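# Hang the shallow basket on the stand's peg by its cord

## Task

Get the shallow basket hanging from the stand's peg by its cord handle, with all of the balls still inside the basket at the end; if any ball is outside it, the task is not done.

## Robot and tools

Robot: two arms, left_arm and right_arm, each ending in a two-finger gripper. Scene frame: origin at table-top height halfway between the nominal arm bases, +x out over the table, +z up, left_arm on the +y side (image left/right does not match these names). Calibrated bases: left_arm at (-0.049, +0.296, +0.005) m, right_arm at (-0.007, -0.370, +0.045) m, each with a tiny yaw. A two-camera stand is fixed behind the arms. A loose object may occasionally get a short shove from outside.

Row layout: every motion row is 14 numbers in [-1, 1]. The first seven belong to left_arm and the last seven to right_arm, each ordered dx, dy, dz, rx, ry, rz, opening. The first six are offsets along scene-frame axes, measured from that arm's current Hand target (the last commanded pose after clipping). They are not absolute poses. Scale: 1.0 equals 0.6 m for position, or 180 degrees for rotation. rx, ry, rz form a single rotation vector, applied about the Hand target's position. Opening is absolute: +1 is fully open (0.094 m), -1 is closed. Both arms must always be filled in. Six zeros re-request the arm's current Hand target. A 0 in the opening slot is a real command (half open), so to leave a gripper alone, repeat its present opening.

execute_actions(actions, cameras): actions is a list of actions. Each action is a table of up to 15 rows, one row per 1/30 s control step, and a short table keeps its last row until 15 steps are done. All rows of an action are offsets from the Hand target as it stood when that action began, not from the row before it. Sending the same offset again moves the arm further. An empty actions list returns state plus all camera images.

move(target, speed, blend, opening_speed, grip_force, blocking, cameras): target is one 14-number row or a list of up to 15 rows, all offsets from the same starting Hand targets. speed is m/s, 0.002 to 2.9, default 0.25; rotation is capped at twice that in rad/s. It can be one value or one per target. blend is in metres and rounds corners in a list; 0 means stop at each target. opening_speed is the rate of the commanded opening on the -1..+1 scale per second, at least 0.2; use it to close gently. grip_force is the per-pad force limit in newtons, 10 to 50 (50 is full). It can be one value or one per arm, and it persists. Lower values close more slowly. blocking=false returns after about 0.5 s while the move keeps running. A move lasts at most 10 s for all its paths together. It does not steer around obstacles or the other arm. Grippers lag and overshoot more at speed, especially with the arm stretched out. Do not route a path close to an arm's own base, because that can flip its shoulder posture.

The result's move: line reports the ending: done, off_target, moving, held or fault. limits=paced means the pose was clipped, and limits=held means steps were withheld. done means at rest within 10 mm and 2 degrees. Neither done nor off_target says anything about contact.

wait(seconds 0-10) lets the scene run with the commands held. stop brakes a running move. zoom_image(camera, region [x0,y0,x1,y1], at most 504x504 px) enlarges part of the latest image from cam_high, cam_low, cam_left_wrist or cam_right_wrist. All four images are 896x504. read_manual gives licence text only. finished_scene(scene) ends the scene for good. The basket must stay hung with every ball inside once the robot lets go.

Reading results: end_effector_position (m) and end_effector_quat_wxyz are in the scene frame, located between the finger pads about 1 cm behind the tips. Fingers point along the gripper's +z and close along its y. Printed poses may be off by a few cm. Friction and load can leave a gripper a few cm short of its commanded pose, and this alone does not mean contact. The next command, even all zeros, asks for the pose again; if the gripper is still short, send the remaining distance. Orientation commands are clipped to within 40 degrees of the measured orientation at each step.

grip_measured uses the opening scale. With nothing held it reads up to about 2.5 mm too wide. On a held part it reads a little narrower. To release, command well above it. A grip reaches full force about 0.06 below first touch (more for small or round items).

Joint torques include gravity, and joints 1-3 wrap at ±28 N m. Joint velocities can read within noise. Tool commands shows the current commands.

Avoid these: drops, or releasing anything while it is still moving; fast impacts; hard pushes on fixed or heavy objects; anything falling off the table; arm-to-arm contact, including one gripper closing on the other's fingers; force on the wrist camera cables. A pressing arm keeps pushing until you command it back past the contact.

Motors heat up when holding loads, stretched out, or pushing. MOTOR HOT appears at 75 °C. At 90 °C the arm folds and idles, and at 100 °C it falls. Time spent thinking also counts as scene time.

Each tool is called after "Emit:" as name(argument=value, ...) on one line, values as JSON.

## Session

Emit:
execute_actions(actions=[])

Emit:
zoom_image(camera="cam_high", region=[350, 70, 650, 330])

Scene clock: 0.00 s.
left_arm: end_effector_position=(+0.3340, +0.2231, +0.1489) grip_measured=+1.000 end_effector_quat_wxyz=(+0.699, -0.011, +0.712, +0.060) | right_arm: end_effector_position=(+0.3393, -0.3940, +0.1318) grip_measured=+1.000 end_effector_quat_wxyz=(+0.618, +0.047, +0.784, -0.031)
Joint positions: left_arm=[-0.404 1.701 0.292 1.391 -0.526 0.061 0.094] | right_arm=[-0.021 1.56 0.1 1.222 0.076 0.029 0.094]
Joint velocities: within noise
Joint torques (N m): no reading
Motor temperatures (°C): left_arm=[28 24 31 30 25 24 23] | right_arm=[26 22 33 26 24 23 24]
Heat: left arm: 31 °C; right arm: 33 °C.
Hand target: left_arm +0.3354, +0.2226, +0.1569; +0.708, -0.016, +0.704, +0.056 | right_arm +0.3410, -0.3941, +0.1353; +0.622, +0.048, +0.781, -0.031
Tool commands: left_gripper/opening=+1.0 right_gripper/opening=+1.0

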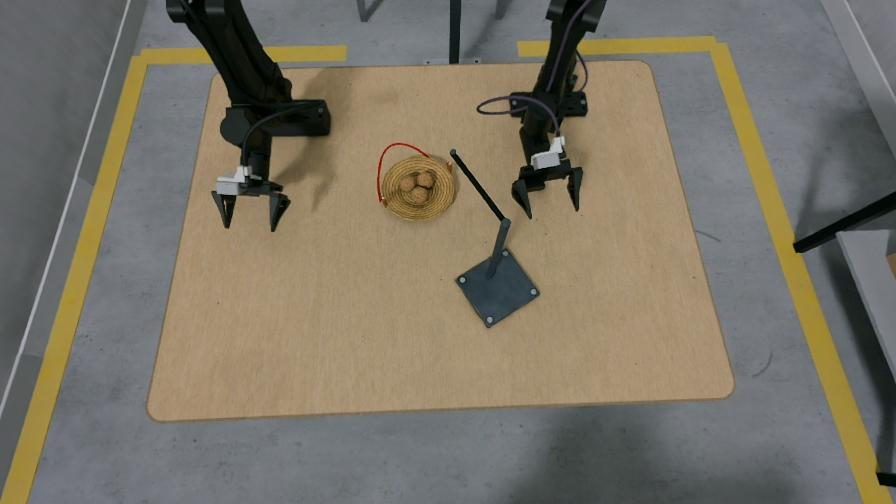

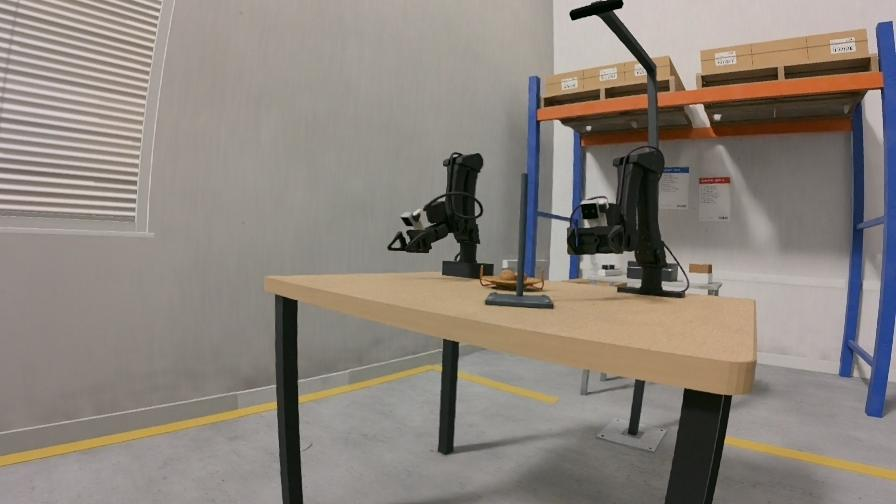

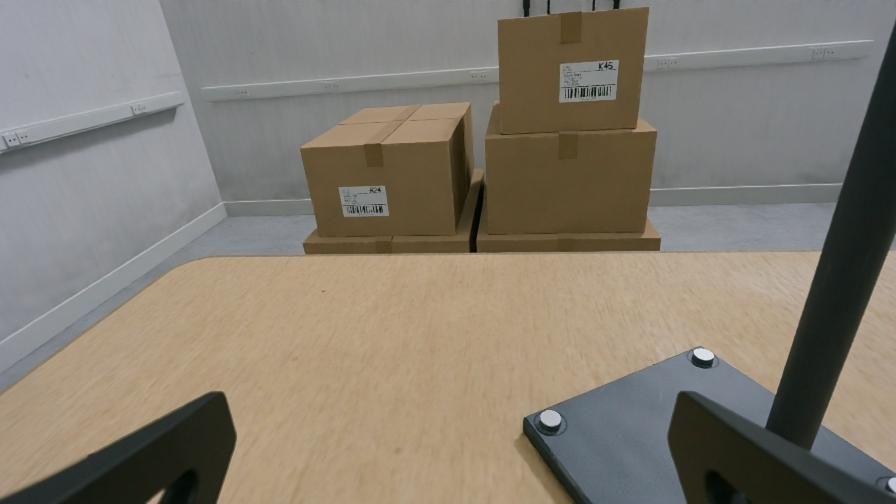

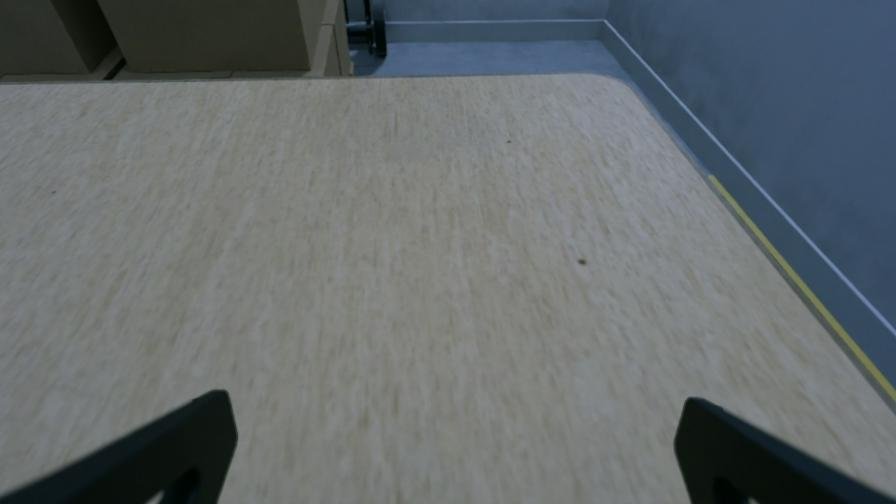

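Scaled by 1.680 from the camera's 896x504 image, which has a finer 1280x720 frame.

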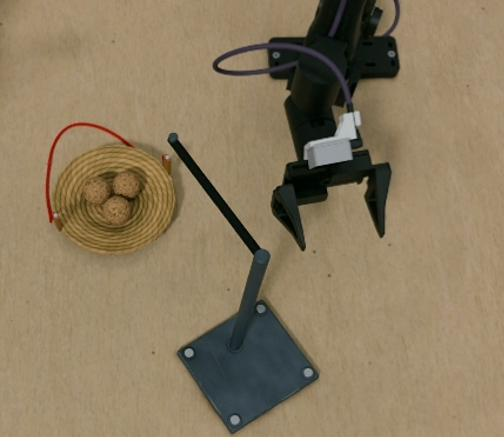

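Emit:
move(target=[[-0.142,0,0.105,0,0,0,1,0,0,0,0,0,0,1],[-0.442,-0.471,0.097,0.116,0.271,-0.328,0.3,0,0,0,0,0,0,1]], blend=[0.04,0], grip_force=50, cameras=["cam_high","cam_left_wrist"])

Scene clock: 21.30 s.
left_arm: end_effector_position=(+0.0716, -0.0523, +0.2024) grip_measured=+0.302 end_effector_quat_wxyz=(+0.288, +0.460, +0.825, -0.157) | right_arm: end_effector_position=(+0.3393, -0.3940, +0.1318) grip_measured=+1.000 end_effector_quat_wxyz=(+0.618, +0.047, +0.784, -0.031)
Joint positions: left_arm=[-1.317 1.37 1.202 -0.761 -0.202 -0.252 0.061] | right_arm=[-0.021 1.56 0.1 1.222 0.076 0.029 0.094]
Joint torques (N m): left_arm=[-0.8 -4.83 10.97 1.22 -0.11 0.05] | right_arm=[-0.03 -3.63 3.04 1.67 0.01 -0.04]
Heat: left arm: 33 °C; right arm: 34 °C.
Hand target: left_arm +0.0704, -0.0600, +0.2152; +0.298, +0.463, +0.818, -0.169 | right_arm +0.3410, -0.3941, +0.1353; +0.622, +0.048, +0.781, -0.031
Off the commanded pose: left_arm 0.015 m, 2 deg | right_arm 0.004 m, 1 deg.
move: off_target (left_arm); target 2's new opening was sent with left_arm's hand 0.015 m and 2 deg from that target
Images, in order (width x height): cam_high 896x504, cam_left_wrist 896x504.

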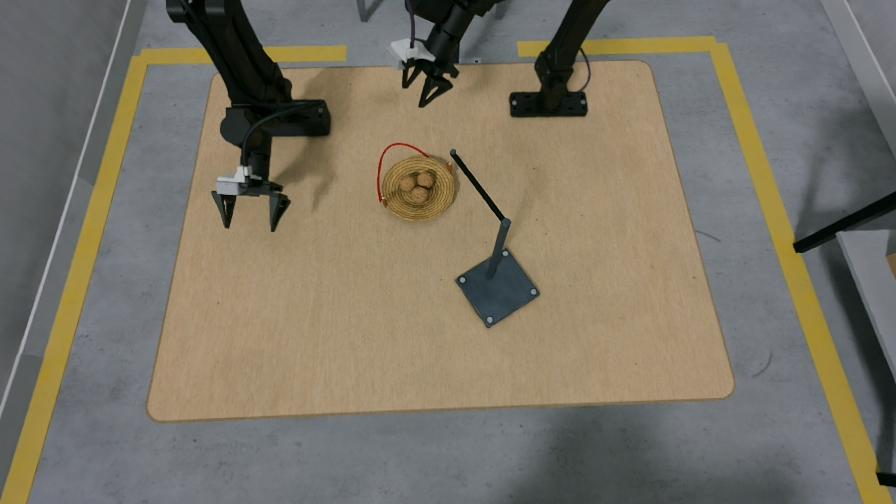

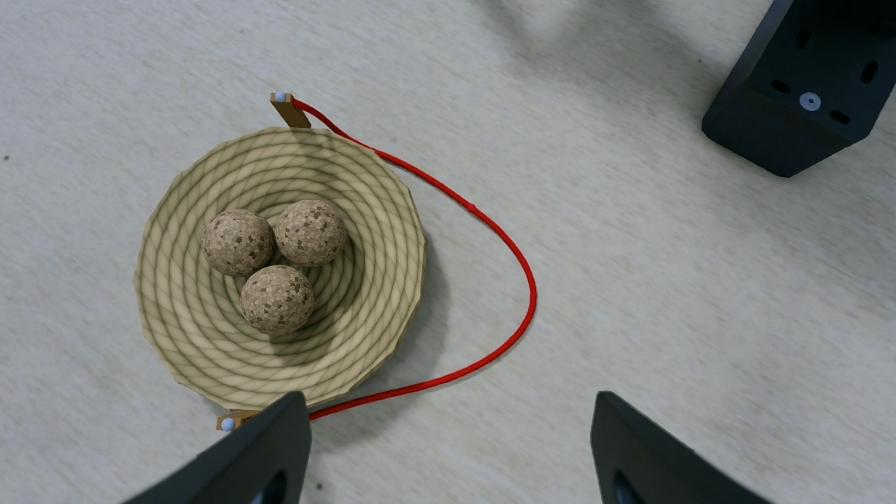

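Emit:
move(target=[[-0.036,-0.09,-0.22,0,0,0,0.3,0,0,0,0,0,0,1],[-0.036,-0.09,-0.3395,0,0,0,0.3,0,0,0,0,0,0,1]], blend=[0.02,0], speed=[0.2,0.1], cameras=["cam_high","cam_left_wrist"])

Scene clock: 32.37 s.
left_arm: end_effector_position=(+0.0494, -0.1124, +0.0138) grip_measured=+0.301 end_effector_quat_wxyz=(+0.291, +0.465, +0.819, -0.167) | right_arm: end_effector_position=(+0.3393, -0.3940, +0.1318) grip_measured=+1.000 end_effector_quat_wxyz=(+0.618, +0.047, +0.784, -0.031)
Joint positions: left_arm=[-1.423 1.816 0.838 0.051 -0.253 -0.327 0.061] | right_arm=[-0.021 1.56 0.1 1.222 0.076 0.029 0.094]
Joint torques (N m): left_arm=[-0.8 -7.09 5.38 1.47 -0.26 -0.06] | right_arm=[-0.02 -3.63 3.06 1.66 0.01 -0.05]
Heat: left arm: 35 °C; right arm: 34 °C.
Hand target: left_arm +0.0486, -0.1139, +0.0113; +0.297, +0.463, +0.818, -0.168 | right_arm +0.3410, -0.3941, +0.1353; +0.622, +0.048, +0.781, -0.031
Off the commanded pose: left_arm 0.003 m, 1 deg | right_arm 0.004 m, 1 deg.
move: done
Images, in order (width x height): cam_high 896x504, cam_left_wrist 896x504.

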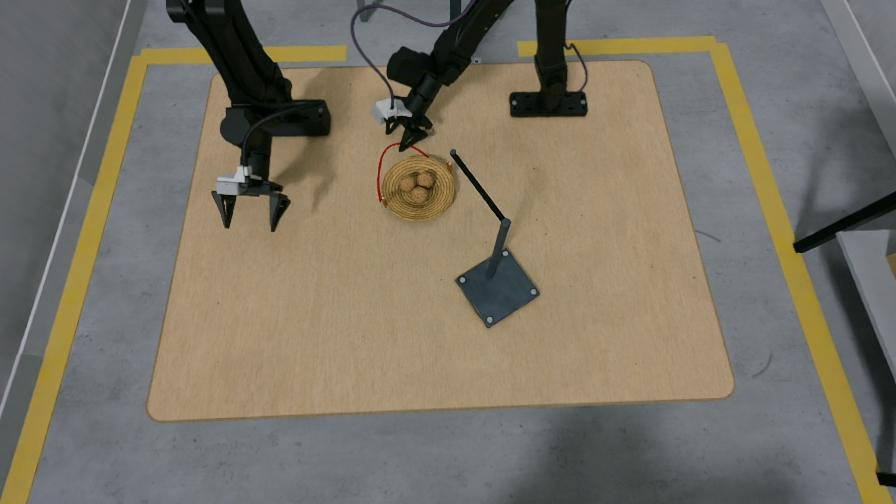

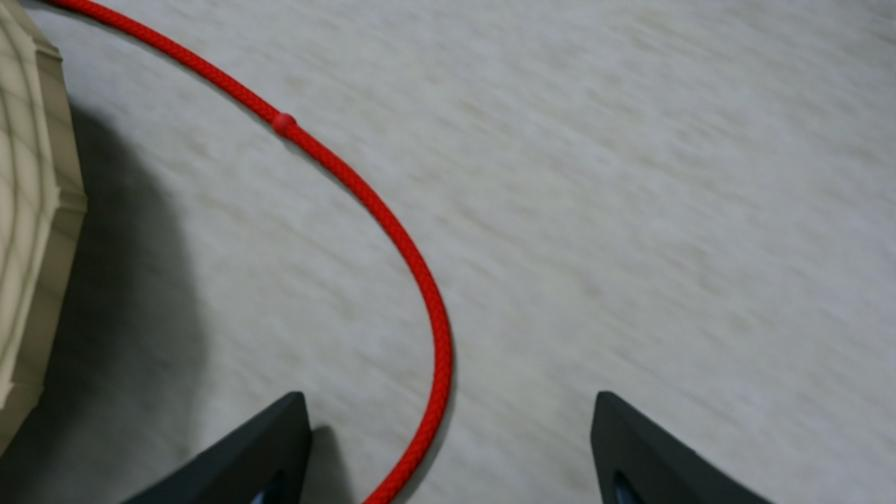

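Emit:
move(target=[0,0,0,0,0,0,-1,0,0,0,0,0,0,1], opening_speed=1, cameras=["cam_left_wrist"])

Scene clock: 36.23 s.
left_arm: end_effector_position=(+0.0494, -0.1128, +0.0142) grip_measured=-0.974 end_effector_quat_wxyz=(+0.292, +0.464, +0.819, -0.168) | right_arm: end_effector_position=(+0.3393, -0.3940, +0.1318) grip_measured=+1.000 end_effector_quat_wxyz=(+0.618, +0.047, +0.784, -0.031)
Joint positions: left_arm=[-1.423 1.816 0.838 0.054 -0.253 -0.327 0.001] | right_arm=[-0.021 1.56 0.1 1.222 0.076 0.029 0.094]
Joint torques (N m): left_arm=[-0.79 -6.98 5.41 1.48 -0.27 -0.05] | right_arm=[-0.02 -3.63 3.1 1.67 0.03 -0.04]
Heat: left arm: 34 °C; right arm: 34 °C.
Hand target: left_arm +0.0486, -0.1140, +0.0114; +0.298, +0.463, +0.818, -0.169 | right_arm +0.3410, -0.3941, +0.1353; +0.622, +0.048, +0.781, -0.031
Off the commanded pose: left_arm 0.003 m, 1 deg | right_arm 0.004 m, 1 deg.
move: done
Images, in order (width x height): cam_left_wrist 896x504.

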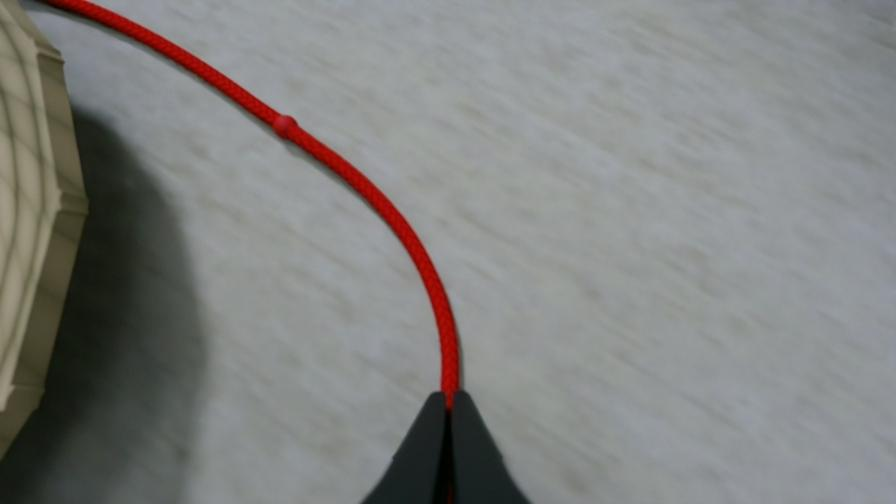

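Emit:
move(target=[[0.119,0.048,0.214,0,0,0,-1,0,0,0,0,0,0,1],[0.242,0.093,0.381,0,0,0,-1,0,0,0,0,0,0,1],[0.242,0.093,0.523,0,0,0,-1,0,0,0,0,0,0,1]], speed=[0.13,0.1,0.05], blend=[0.03,0.02,0], cameras=["cam_high","cam_low","cam_left_wrist"])

Emit:
zoom_image(camera="cam_low", region=[460, 130, 620, 310])

Emit:
zoom_image(camera="cam_high", region=[360, 60, 540, 230])

Scene clock: 47.20 s.
left_arm: end_effector_position=(+0.1884, -0.0533, +0.3088) grip_measured=-0.981 end_effector_quat_wxyz=(+0.275, +0.465, +0.827, -0.156) | right_arm: end_effector_position=(+0.3393, -0.3940, +0.1318) grip_measured=+1.000 end_effector_quat_wxyz=(+0.618, +0.047, +0.784, -0.031)
Joint positions: left_arm=[-0.937 1.696 1.971 -1.204 0.042 0.053 0.001] | right_arm=[-0.021 1.56 0.1 1.222 0.076 0.029 0.094]
Joint torques (N m): left_arm=[0.61 -7.31 10.33 1.42 0.07 0.05] | right_arm=[-0.01 -3.6 3.06 1.68 0.03 -0.02]
Heat: left arm: 34 °C; right arm: 34 °C.
Hand target: left_arm +0.1939, -0.0581, +0.3253; +0.298, +0.463, +0.818, -0.168 | right_arm +0.3410, -0.3941, +0.1353; +0.622, +0.048, +0.781, -0.031
Off the commanded pose: left_arm 0.018 m, 3 deg | right_arm 0.004 m, 1 deg.
move: off_target (left_arm)
Images, in order (width x height): cam_high 896x504, cam_low 896x504, cam_left_wrist 896x504.

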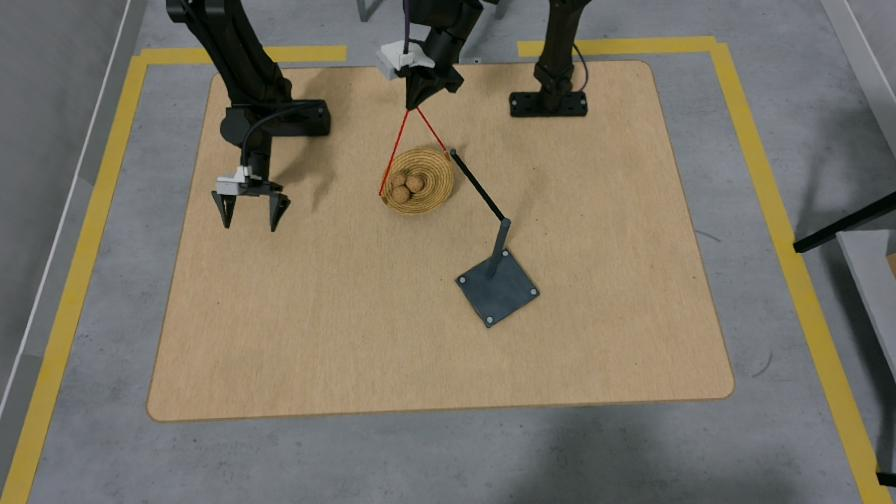

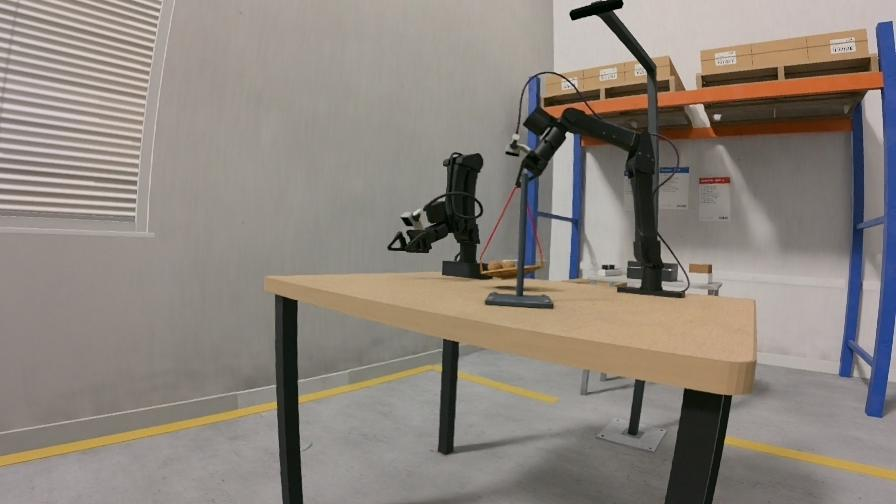

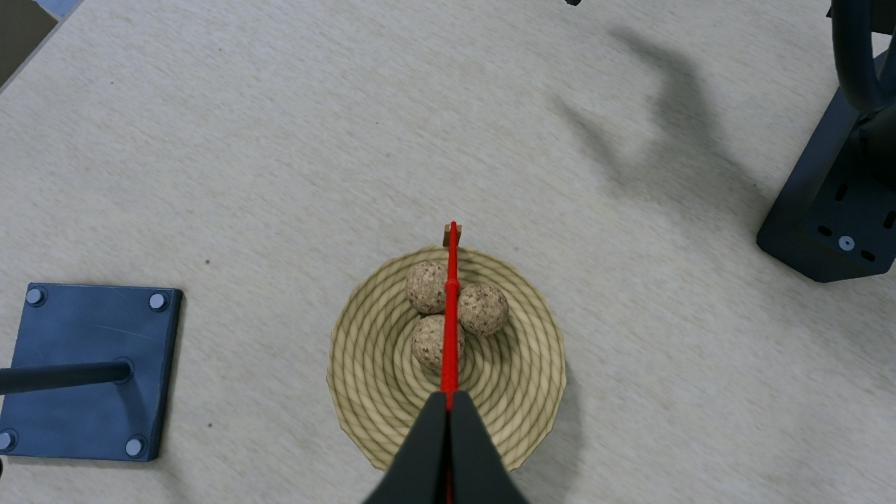

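Scaled by 2.800 from the camera's 896x504 image, which has a finer 1280x720 frame.

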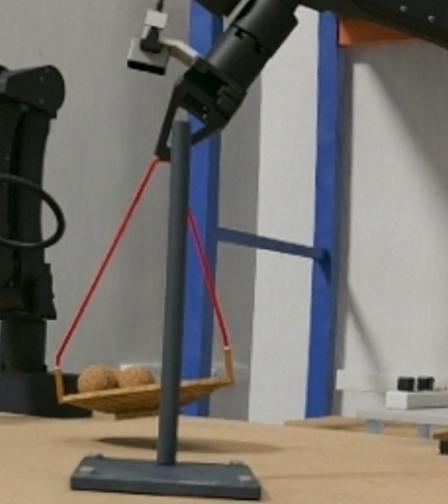

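Scaled by 2.800 from the camera's 896x504 image, which has a finer 1280x720 frame.

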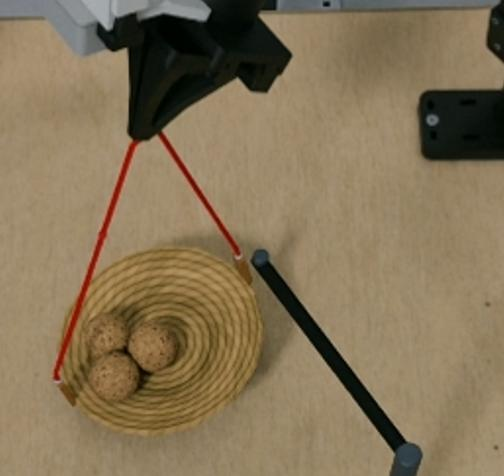

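Emit:
move(target=[-0.013,0.022,0.217,-0.119,-0.0715,0,-1,0,0,0,0,0,0,1], speed=0.06, cameras=["cam_high","cam_left_wrist"])

Emit:
zoom_image(camera="cam_high", region=[360, 40, 540, 230])

Scene clock: 57.20 s.
left_arm: end_effector_position=(+0.1860, -0.0480, +0.4120) grip_measured=-0.981 end_effector_quat_wxyz=(+0.417, +0.434, +0.763, -0.237) | right_arm: end_effector_position=(+0.3393, -0.3940, +0.1318) grip_measured=+1.000 end_effector_quat_wxyz=(+0.618, +0.047, +0.784, -0.031)
Joint positions: left_arm=[-0.917 1.539 1.987 -1.02 0.081 0.052 0.001] | right_arm=[-0.021 1.56 0.1 1.222 0.076 0.029 0.094]
Joint torques (N m): left_arm=[0.72 -8.75 10.26 2.21 0.1 -0.09] | right_arm=[-0.01 -3.63 3.11 1.67 0.02 -0.02]
Motor temperatures (°C): left_arm=[28 26 36 35 25 24 24] | right_arm=[26 22 34 29 24 23 24]
Heat: left arm: 36 °C; right arm: 34 °C.
Hand target: left_arm +0.1861, -0.0450, +0.4554; +0.467, +0.415, +0.734, -0.265 | right_arm +0.3410, -0.3941, +0.1353; +0.622, +0.048, +0.781, -0.031
Off the commanded pose: left_arm 0.044 m, 8 deg | right_arm 0.004 m, 1 deg.
move: off_target (left_arm)
Images, in order (width x height): cam_high 896x504, cam_left_wrist 896x504.

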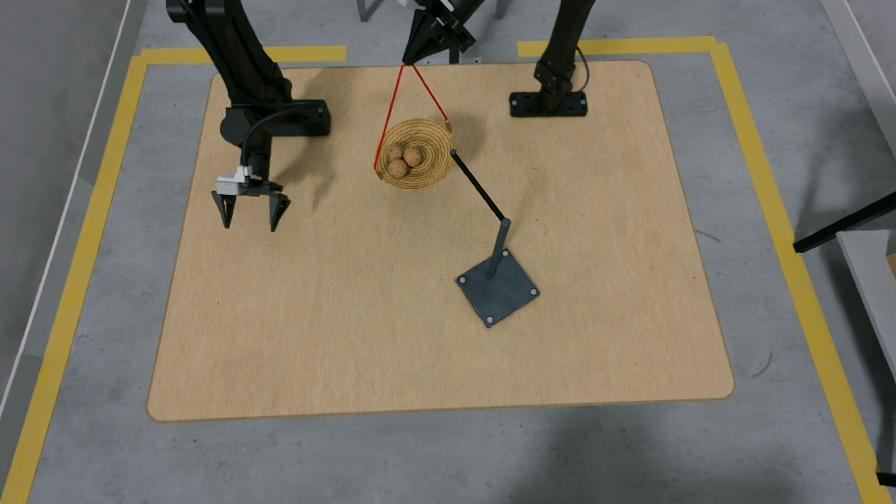

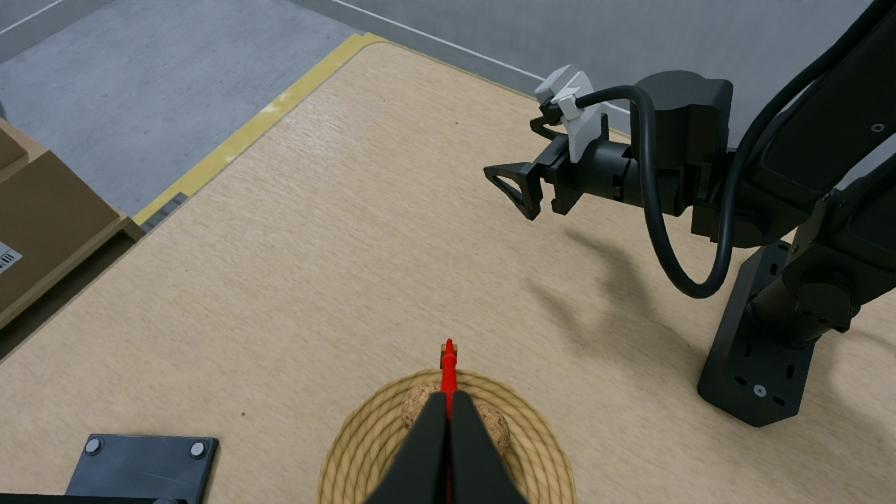

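Scaled by 2.653 from the camera's 896x504 image, which has a finer 1280x720 frame.

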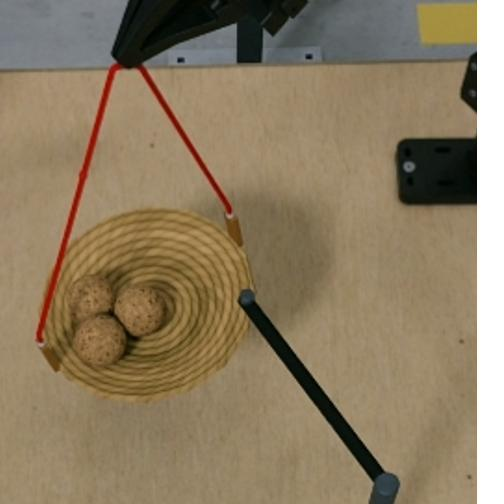

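Emit:
move(target=[0.095,0.083,0,0,0,0,-1,0,0,0,0,0,0,1], speed=0.06, cameras=["cam_high","cam_left_wrist"])

Emit:
zoom_image(camera="cam_high", region=[360, 40, 540, 230])

Scene clock: 64.03 s.
left_arm: end_effector_position=(+0.2417, +0.0064, +0.4330) grip_measured=-0.981 end_effector_quat_wxyz=(+0.439, +0.413, +0.756, -0.256) | right_arm: end_effector_position=(+0.3393, -0.3940, +0.1318) grip_measured=+1.000 end_effector_quat_wxyz=(+0.618, +0.047, +0.784, -0.031)
Joint positions: left_arm=[-0.618 1.543 2.037 -1.032 0.34 0.168 0.001] | right_arm=[-0.021 1.56 0.1 1.222 0.076 0.029 0.094]
Joint torques (N m): left_arm=[0.55 -5.61 9.94 1.93 0.23 0.1] | right_arm=[-0.06 -3.63 3.06 1.66 0.02 -0.03]
Heat: left arm: 36 °C; right arm: 33 °C.
Hand target: left_arm +0.2430, +0.0049, +0.4555; +0.467, +0.415, +0.734, -0.265 | right_arm +0.3410, -0.3941, +0.1353; +0.622, +0.048, +0.781, -0.031
Off the commanded pose: left_arm 0.023 m, 4 deg | right_arm 0.004 m, 1 deg.
move: off_target (left_arm)
Images, in order (width x height): cam_high 896x504, cam_left_wrist 896x504.

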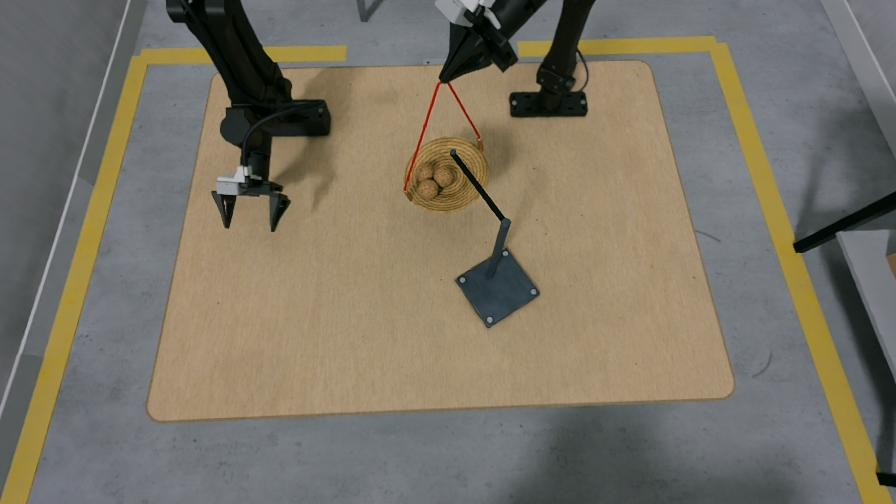

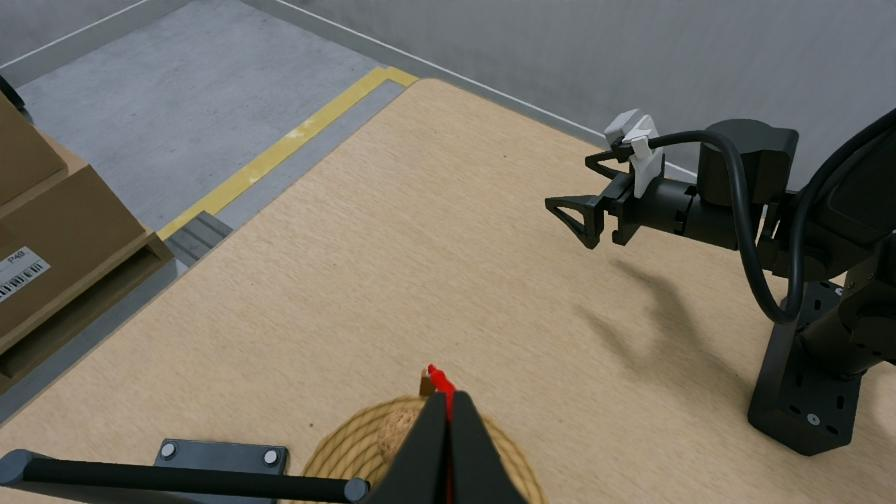

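Scaled by 2.653 from the camera's 896x504 image, which has a finer 1280x720 frame.

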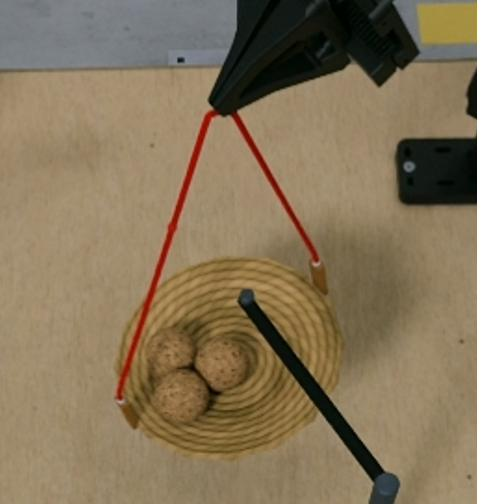

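Emit:
move(target=[[0.12,0.075,0,0,0,0,-1,0,0,0,0,0,0,1],[0.12,0.072,-0.138,0,0,0,-1,0,0,0,0,0,0,1]], speed=0.06, cameras=["cam_high","cam_left_wrist","cam_low"])

Emit:
zoom_image(camera="cam_high", region=[390, 100, 540, 250])

Emit:
zoom_image(camera="cam_low", region=[460, 130, 620, 310])

Scene clock: 73.80 s.
left_arm: end_effector_position=(+0.3197, +0.0493, +0.3439) grip_measured=-0.981 end_effector_quat_wxyz=(+0.427, +0.408, +0.763, -0.261) | right_arm: end_effector_position=(+0.3393, -0.3940, +0.1318) grip_measured=+1.000 end_effector_quat_wxyz=(+0.618, +0.047, +0.784, -0.031)
Joint positions: left_arm=[-0.35 1.562 1.678 -0.748 0.568 0.317 0.001] | right_arm=[-0.021 1.56 0.1 1.222 0.076 0.029 0.094]
Joint torques (N m): left_arm=[0.01 -10.45 7.36 2.01 0.34 0] | right_arm=[0.01 -3.59 3.06 1.66 0.03 -0.02]
Heat: left arm: 36 °C; right arm: 33 °C.
Hand target: left_arm +0.3150, +0.0481, +0.3726; +0.467, +0.415, +0.734, -0.265 | right_arm +0.3410, -0.3941, +0.1353; +0.622, +0.048, +0.781, -0.031
Off the commanded pose: left_arm 0.029 m, 6 deg | right_arm 0.004 m, 1 deg.
move: off_target (left_arm)
Images, in order (width x height): cam_high 896x504, cam_low 896x504, cam_left_wrist 896x504.

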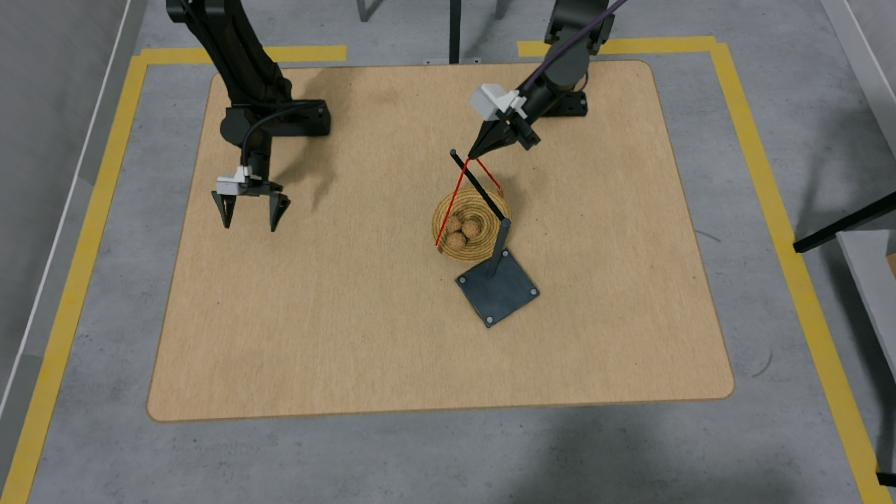

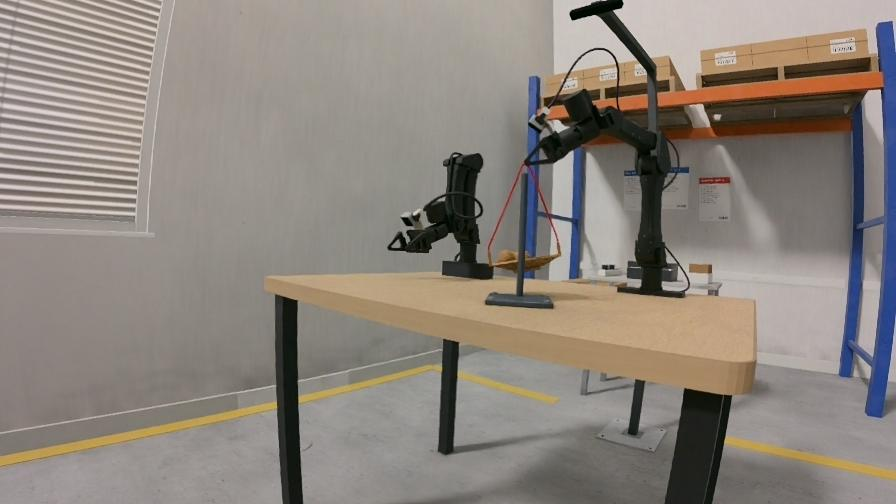

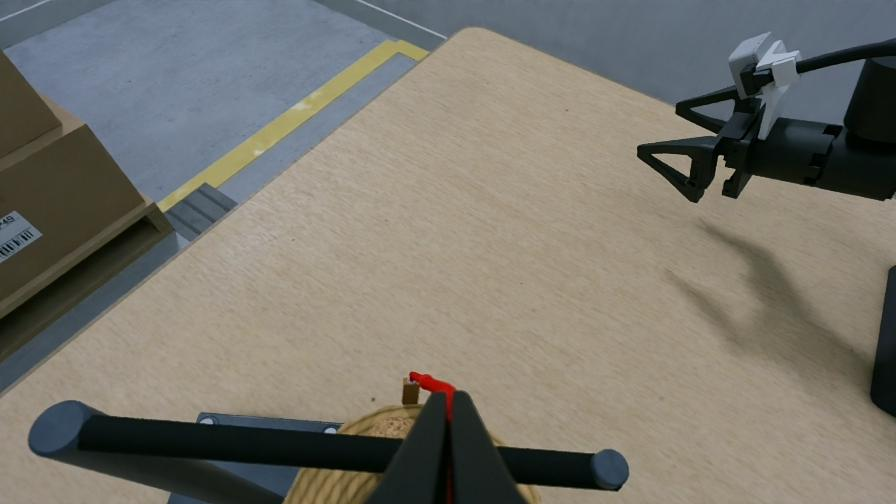

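Scaled by 3.360 from the camera's 896x504 image, which has a finer 1280x720 frame.

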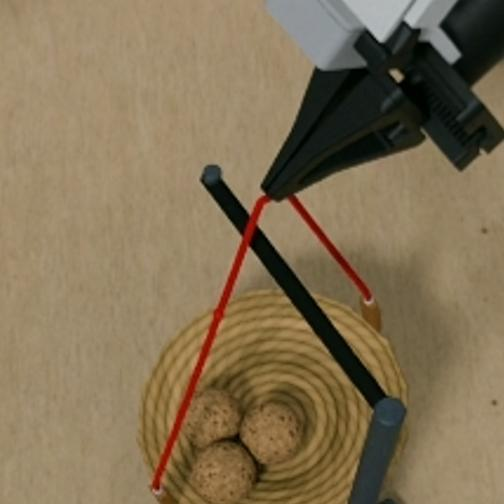

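Scaled by 2.800 from the camera's 896x504 image, which has a finer 1280x720 frame.

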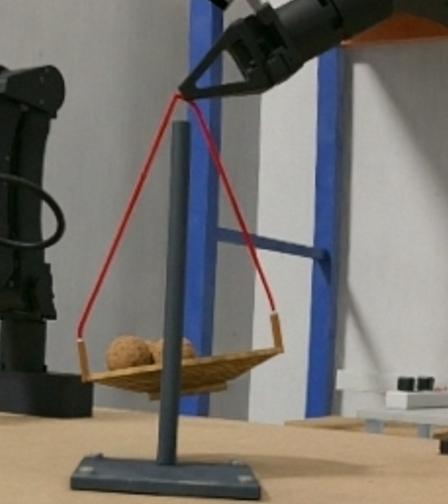

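Emit:
move(target=[[-0.009,-0.017,0,0,0,0,-1,0,0,0,0,0,0,1],[-0.009,-0.017,-0.045,0,0,0,-1,0,0,0,0,0,0,1]], speed=0.03, cameras=["cam_high","cam_left_wrist","cam_low"])

Emit:
zoom_image(camera="cam_high", region=[390, 100, 540, 250])

Emit:
zoom_image(camera="cam_low", region=[460, 130, 620, 310])

Scene clock: 83.80 s.
left_arm: end_effector_position=(+0.3142, +0.0409, +0.3162) grip_measured=-0.981 end_effector_quat_wxyz=(+0.427, +0.411, +0.762, -0.262) | right_arm: end_effector_position=(+0.3393, -0.3940, +0.1318) grip_measured=+1.000 end_effector_quat_wxyz=(+0.618, +0.047, +0.784, -0.031)
Joint positions: left_arm=[-0.38 1.522 1.522 -0.622 0.547 0.301 0.001] | right_arm=[-0.021 1.56 0.1 1.222 0.076 0.029 0.094]
Joint torques (N m): left_arm=[-0.75 -10.51 7.64 2.03 0.23 -0.08] | right_arm=[-0.05 -3.59 3.06 1.65 0.02 -0.04]
Heat: left arm: 37 °C; right arm: 33 °C.
Hand target: left_arm +0.3097, +0.0378, +0.3456; +0.467, +0.415, +0.734, -0.265 | right_arm +0.3410, -0.3941, +0.1353; +0.622, +0.048, +0.781, -0.031
Off the commanded pose: left_arm 0.030 m, 6 deg | right_arm 0.004 m, 1 deg.
move: off_target (left_arm)
Images, in order (width x height): cam_high 896x504, cam_low 896x504, cam_left_wrist 896x504.

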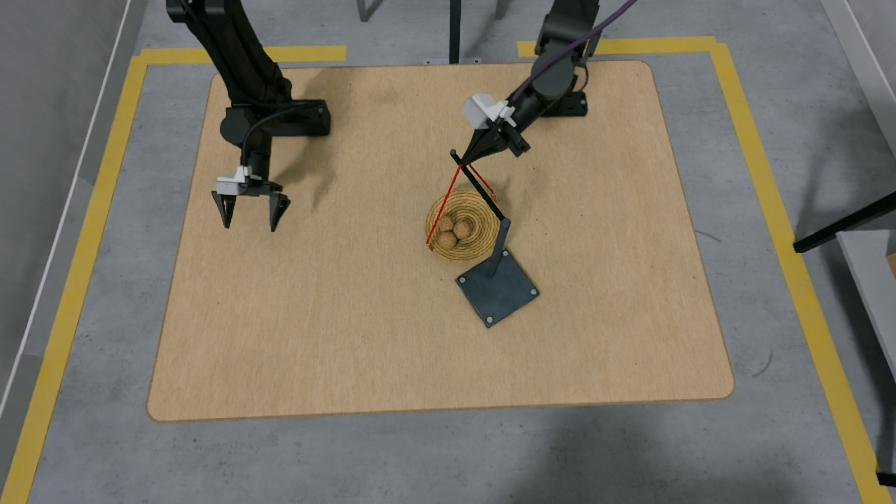

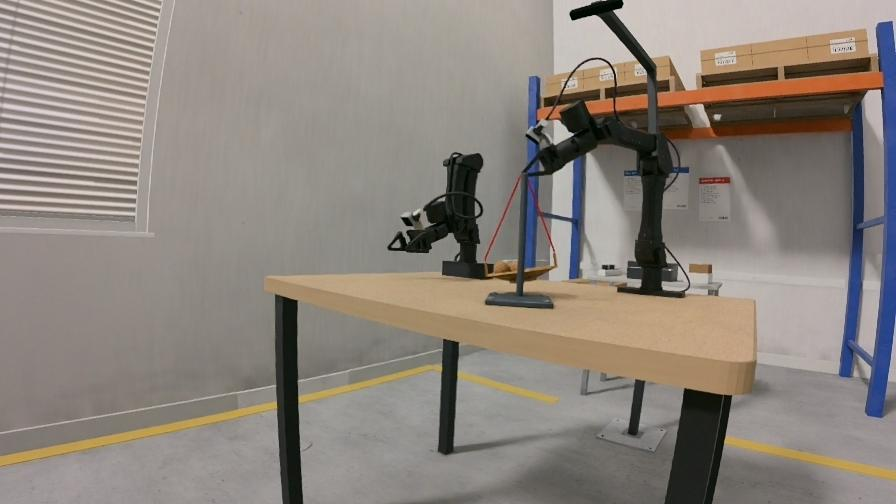

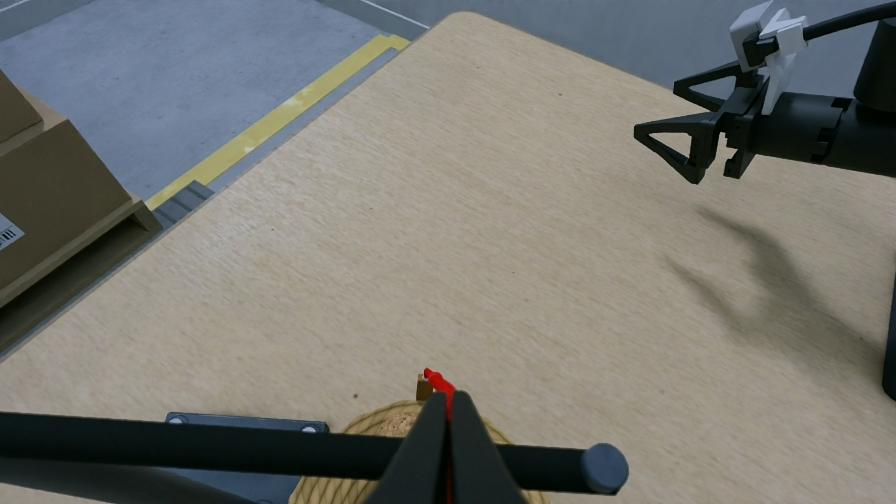

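Scaled by 3.360 from the camera's 896x504 image, which has a finer 1280x720 frame.

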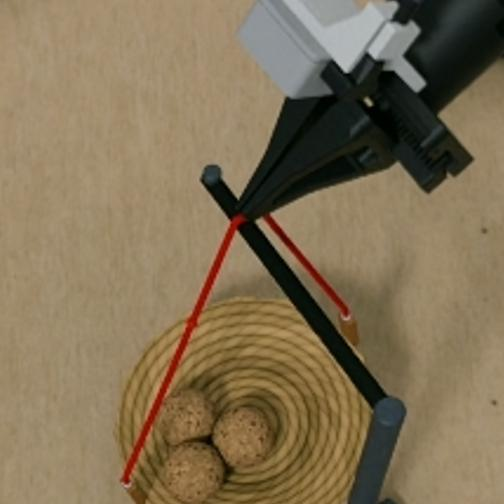

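Scaled by 2.800 from the camera's 896x504 image, which has a finer 1280x720 frame.

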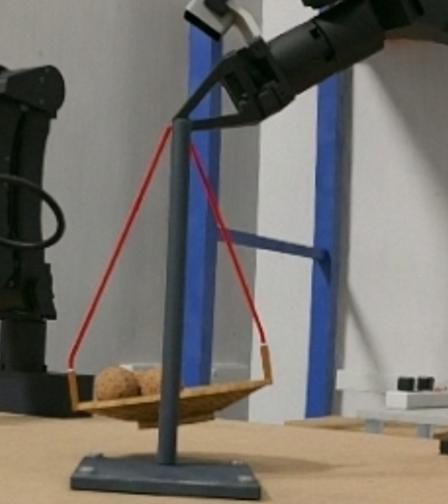

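Emit:
move(target=[-0.004,0.0,-0.02,0,0,0,-1,0,0,0,0,0,0,1], speed=0.03, cameras=["cam_high","cam_left_wrist","cam_low"])

Emit:
zoom_image(camera="cam_high", region=[390, 100, 540, 250])

Emit:
zoom_image(camera="cam_low", region=[460, 130, 620, 310])

Scene clock: 90.53 s.
left_arm: end_effector_position=(+0.3113, +0.0424, +0.3063) grip_measured=-0.981 end_effector_quat_wxyz=(+0.429, +0.410, +0.761, -0.261) | right_arm: end_effector_position=(+0.3393, -0.3940, +0.1318) grip_measured=+1.000 end_effector_quat_wxyz=(+0.618, +0.047, +0.784, -0.031)
Joint positions: left_arm=[-0.38 1.498 1.456 -0.575 0.545 0.299 0.001] | right_arm=[-0.021 1.56 0.1 1.222 0.076 0.029 0.094]
Joint torques (N m): left_arm=[-1.01 -10 7.58 2.06 0.21 -0.08] | right_arm=[-0.06 -3.63 3.07 1.66 0.01 -0.02]
Heat: left arm: 38 °C; right arm: 33 °C.
Hand target: left_arm +0.3073, +0.0379, +0.3337; +0.467, +0.415, +0.734, -0.265 | right_arm +0.3410, -0.3941, +0.1353; +0.622, +0.048, +0.781, -0.031
Off the commanded pose: left_arm 0.028 m, 5 deg | right_arm 0.004 m, 1 deg.
move: off_target (left_arm)
Images, in order (width x height): cam_high 896x504, cam_low 896x504, cam_left_wrist 896x504.

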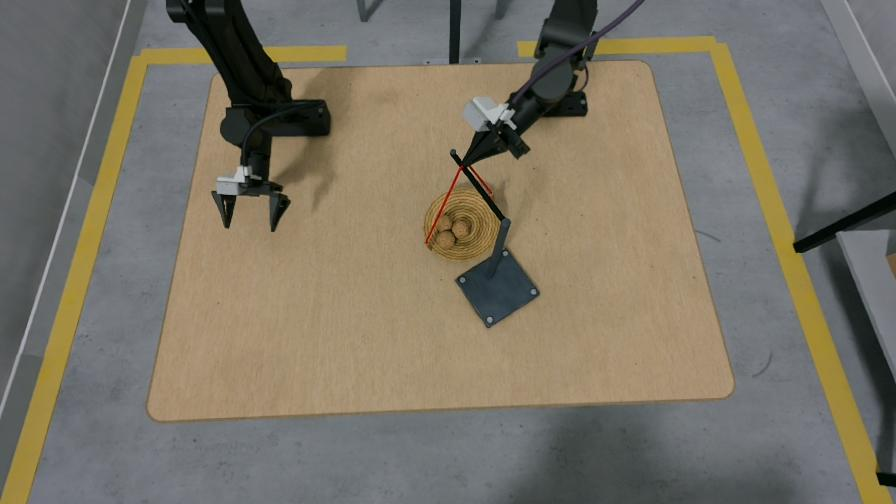

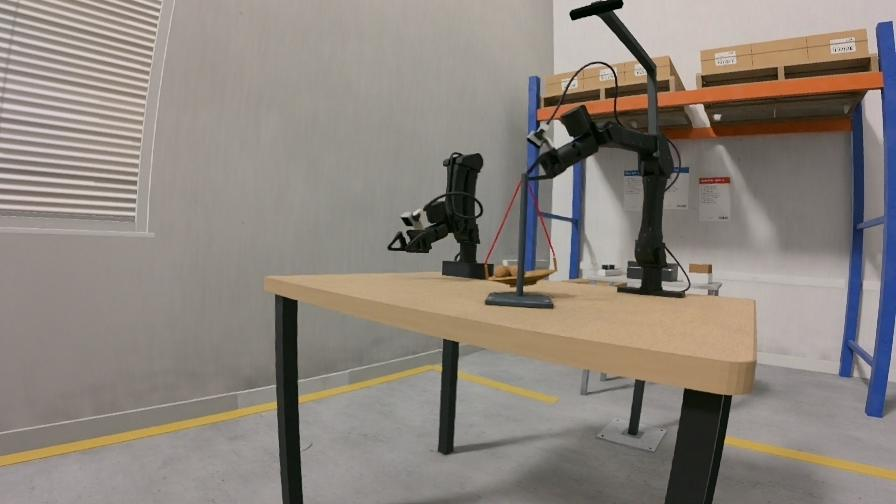

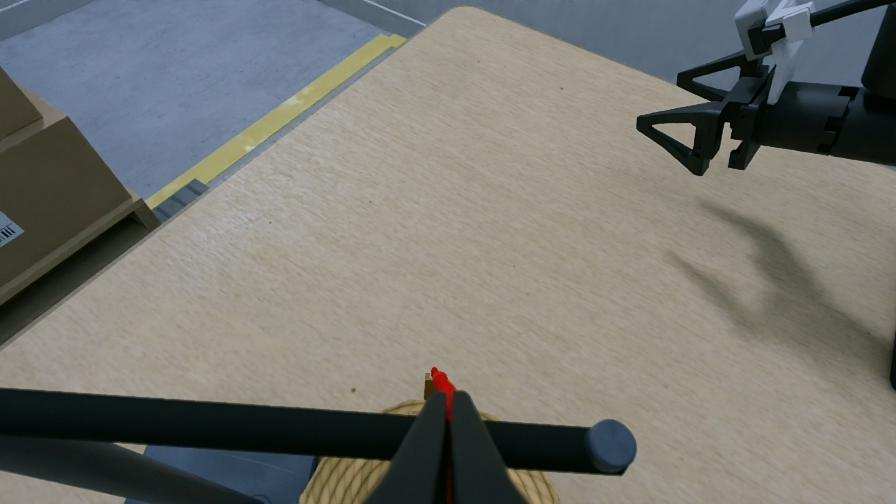

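Scaled by 3.360 from the camera's 896x504 image, which has a finer 1280x720 frame.

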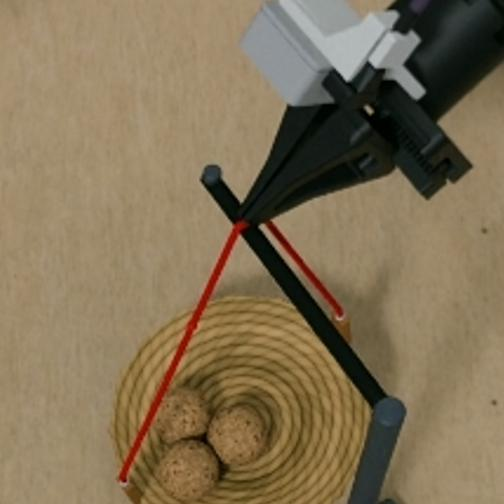

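Scaled by 2.800 from the camera's 896x504 image, which has a finer 1280x720 frame.

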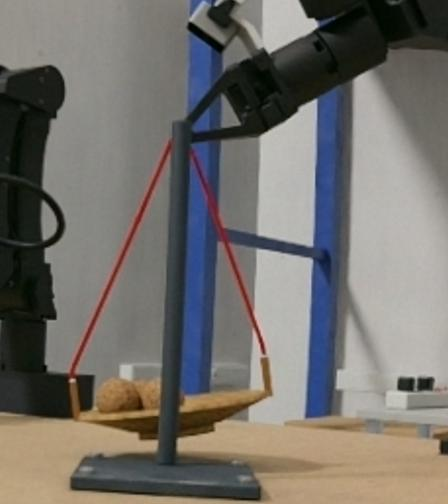

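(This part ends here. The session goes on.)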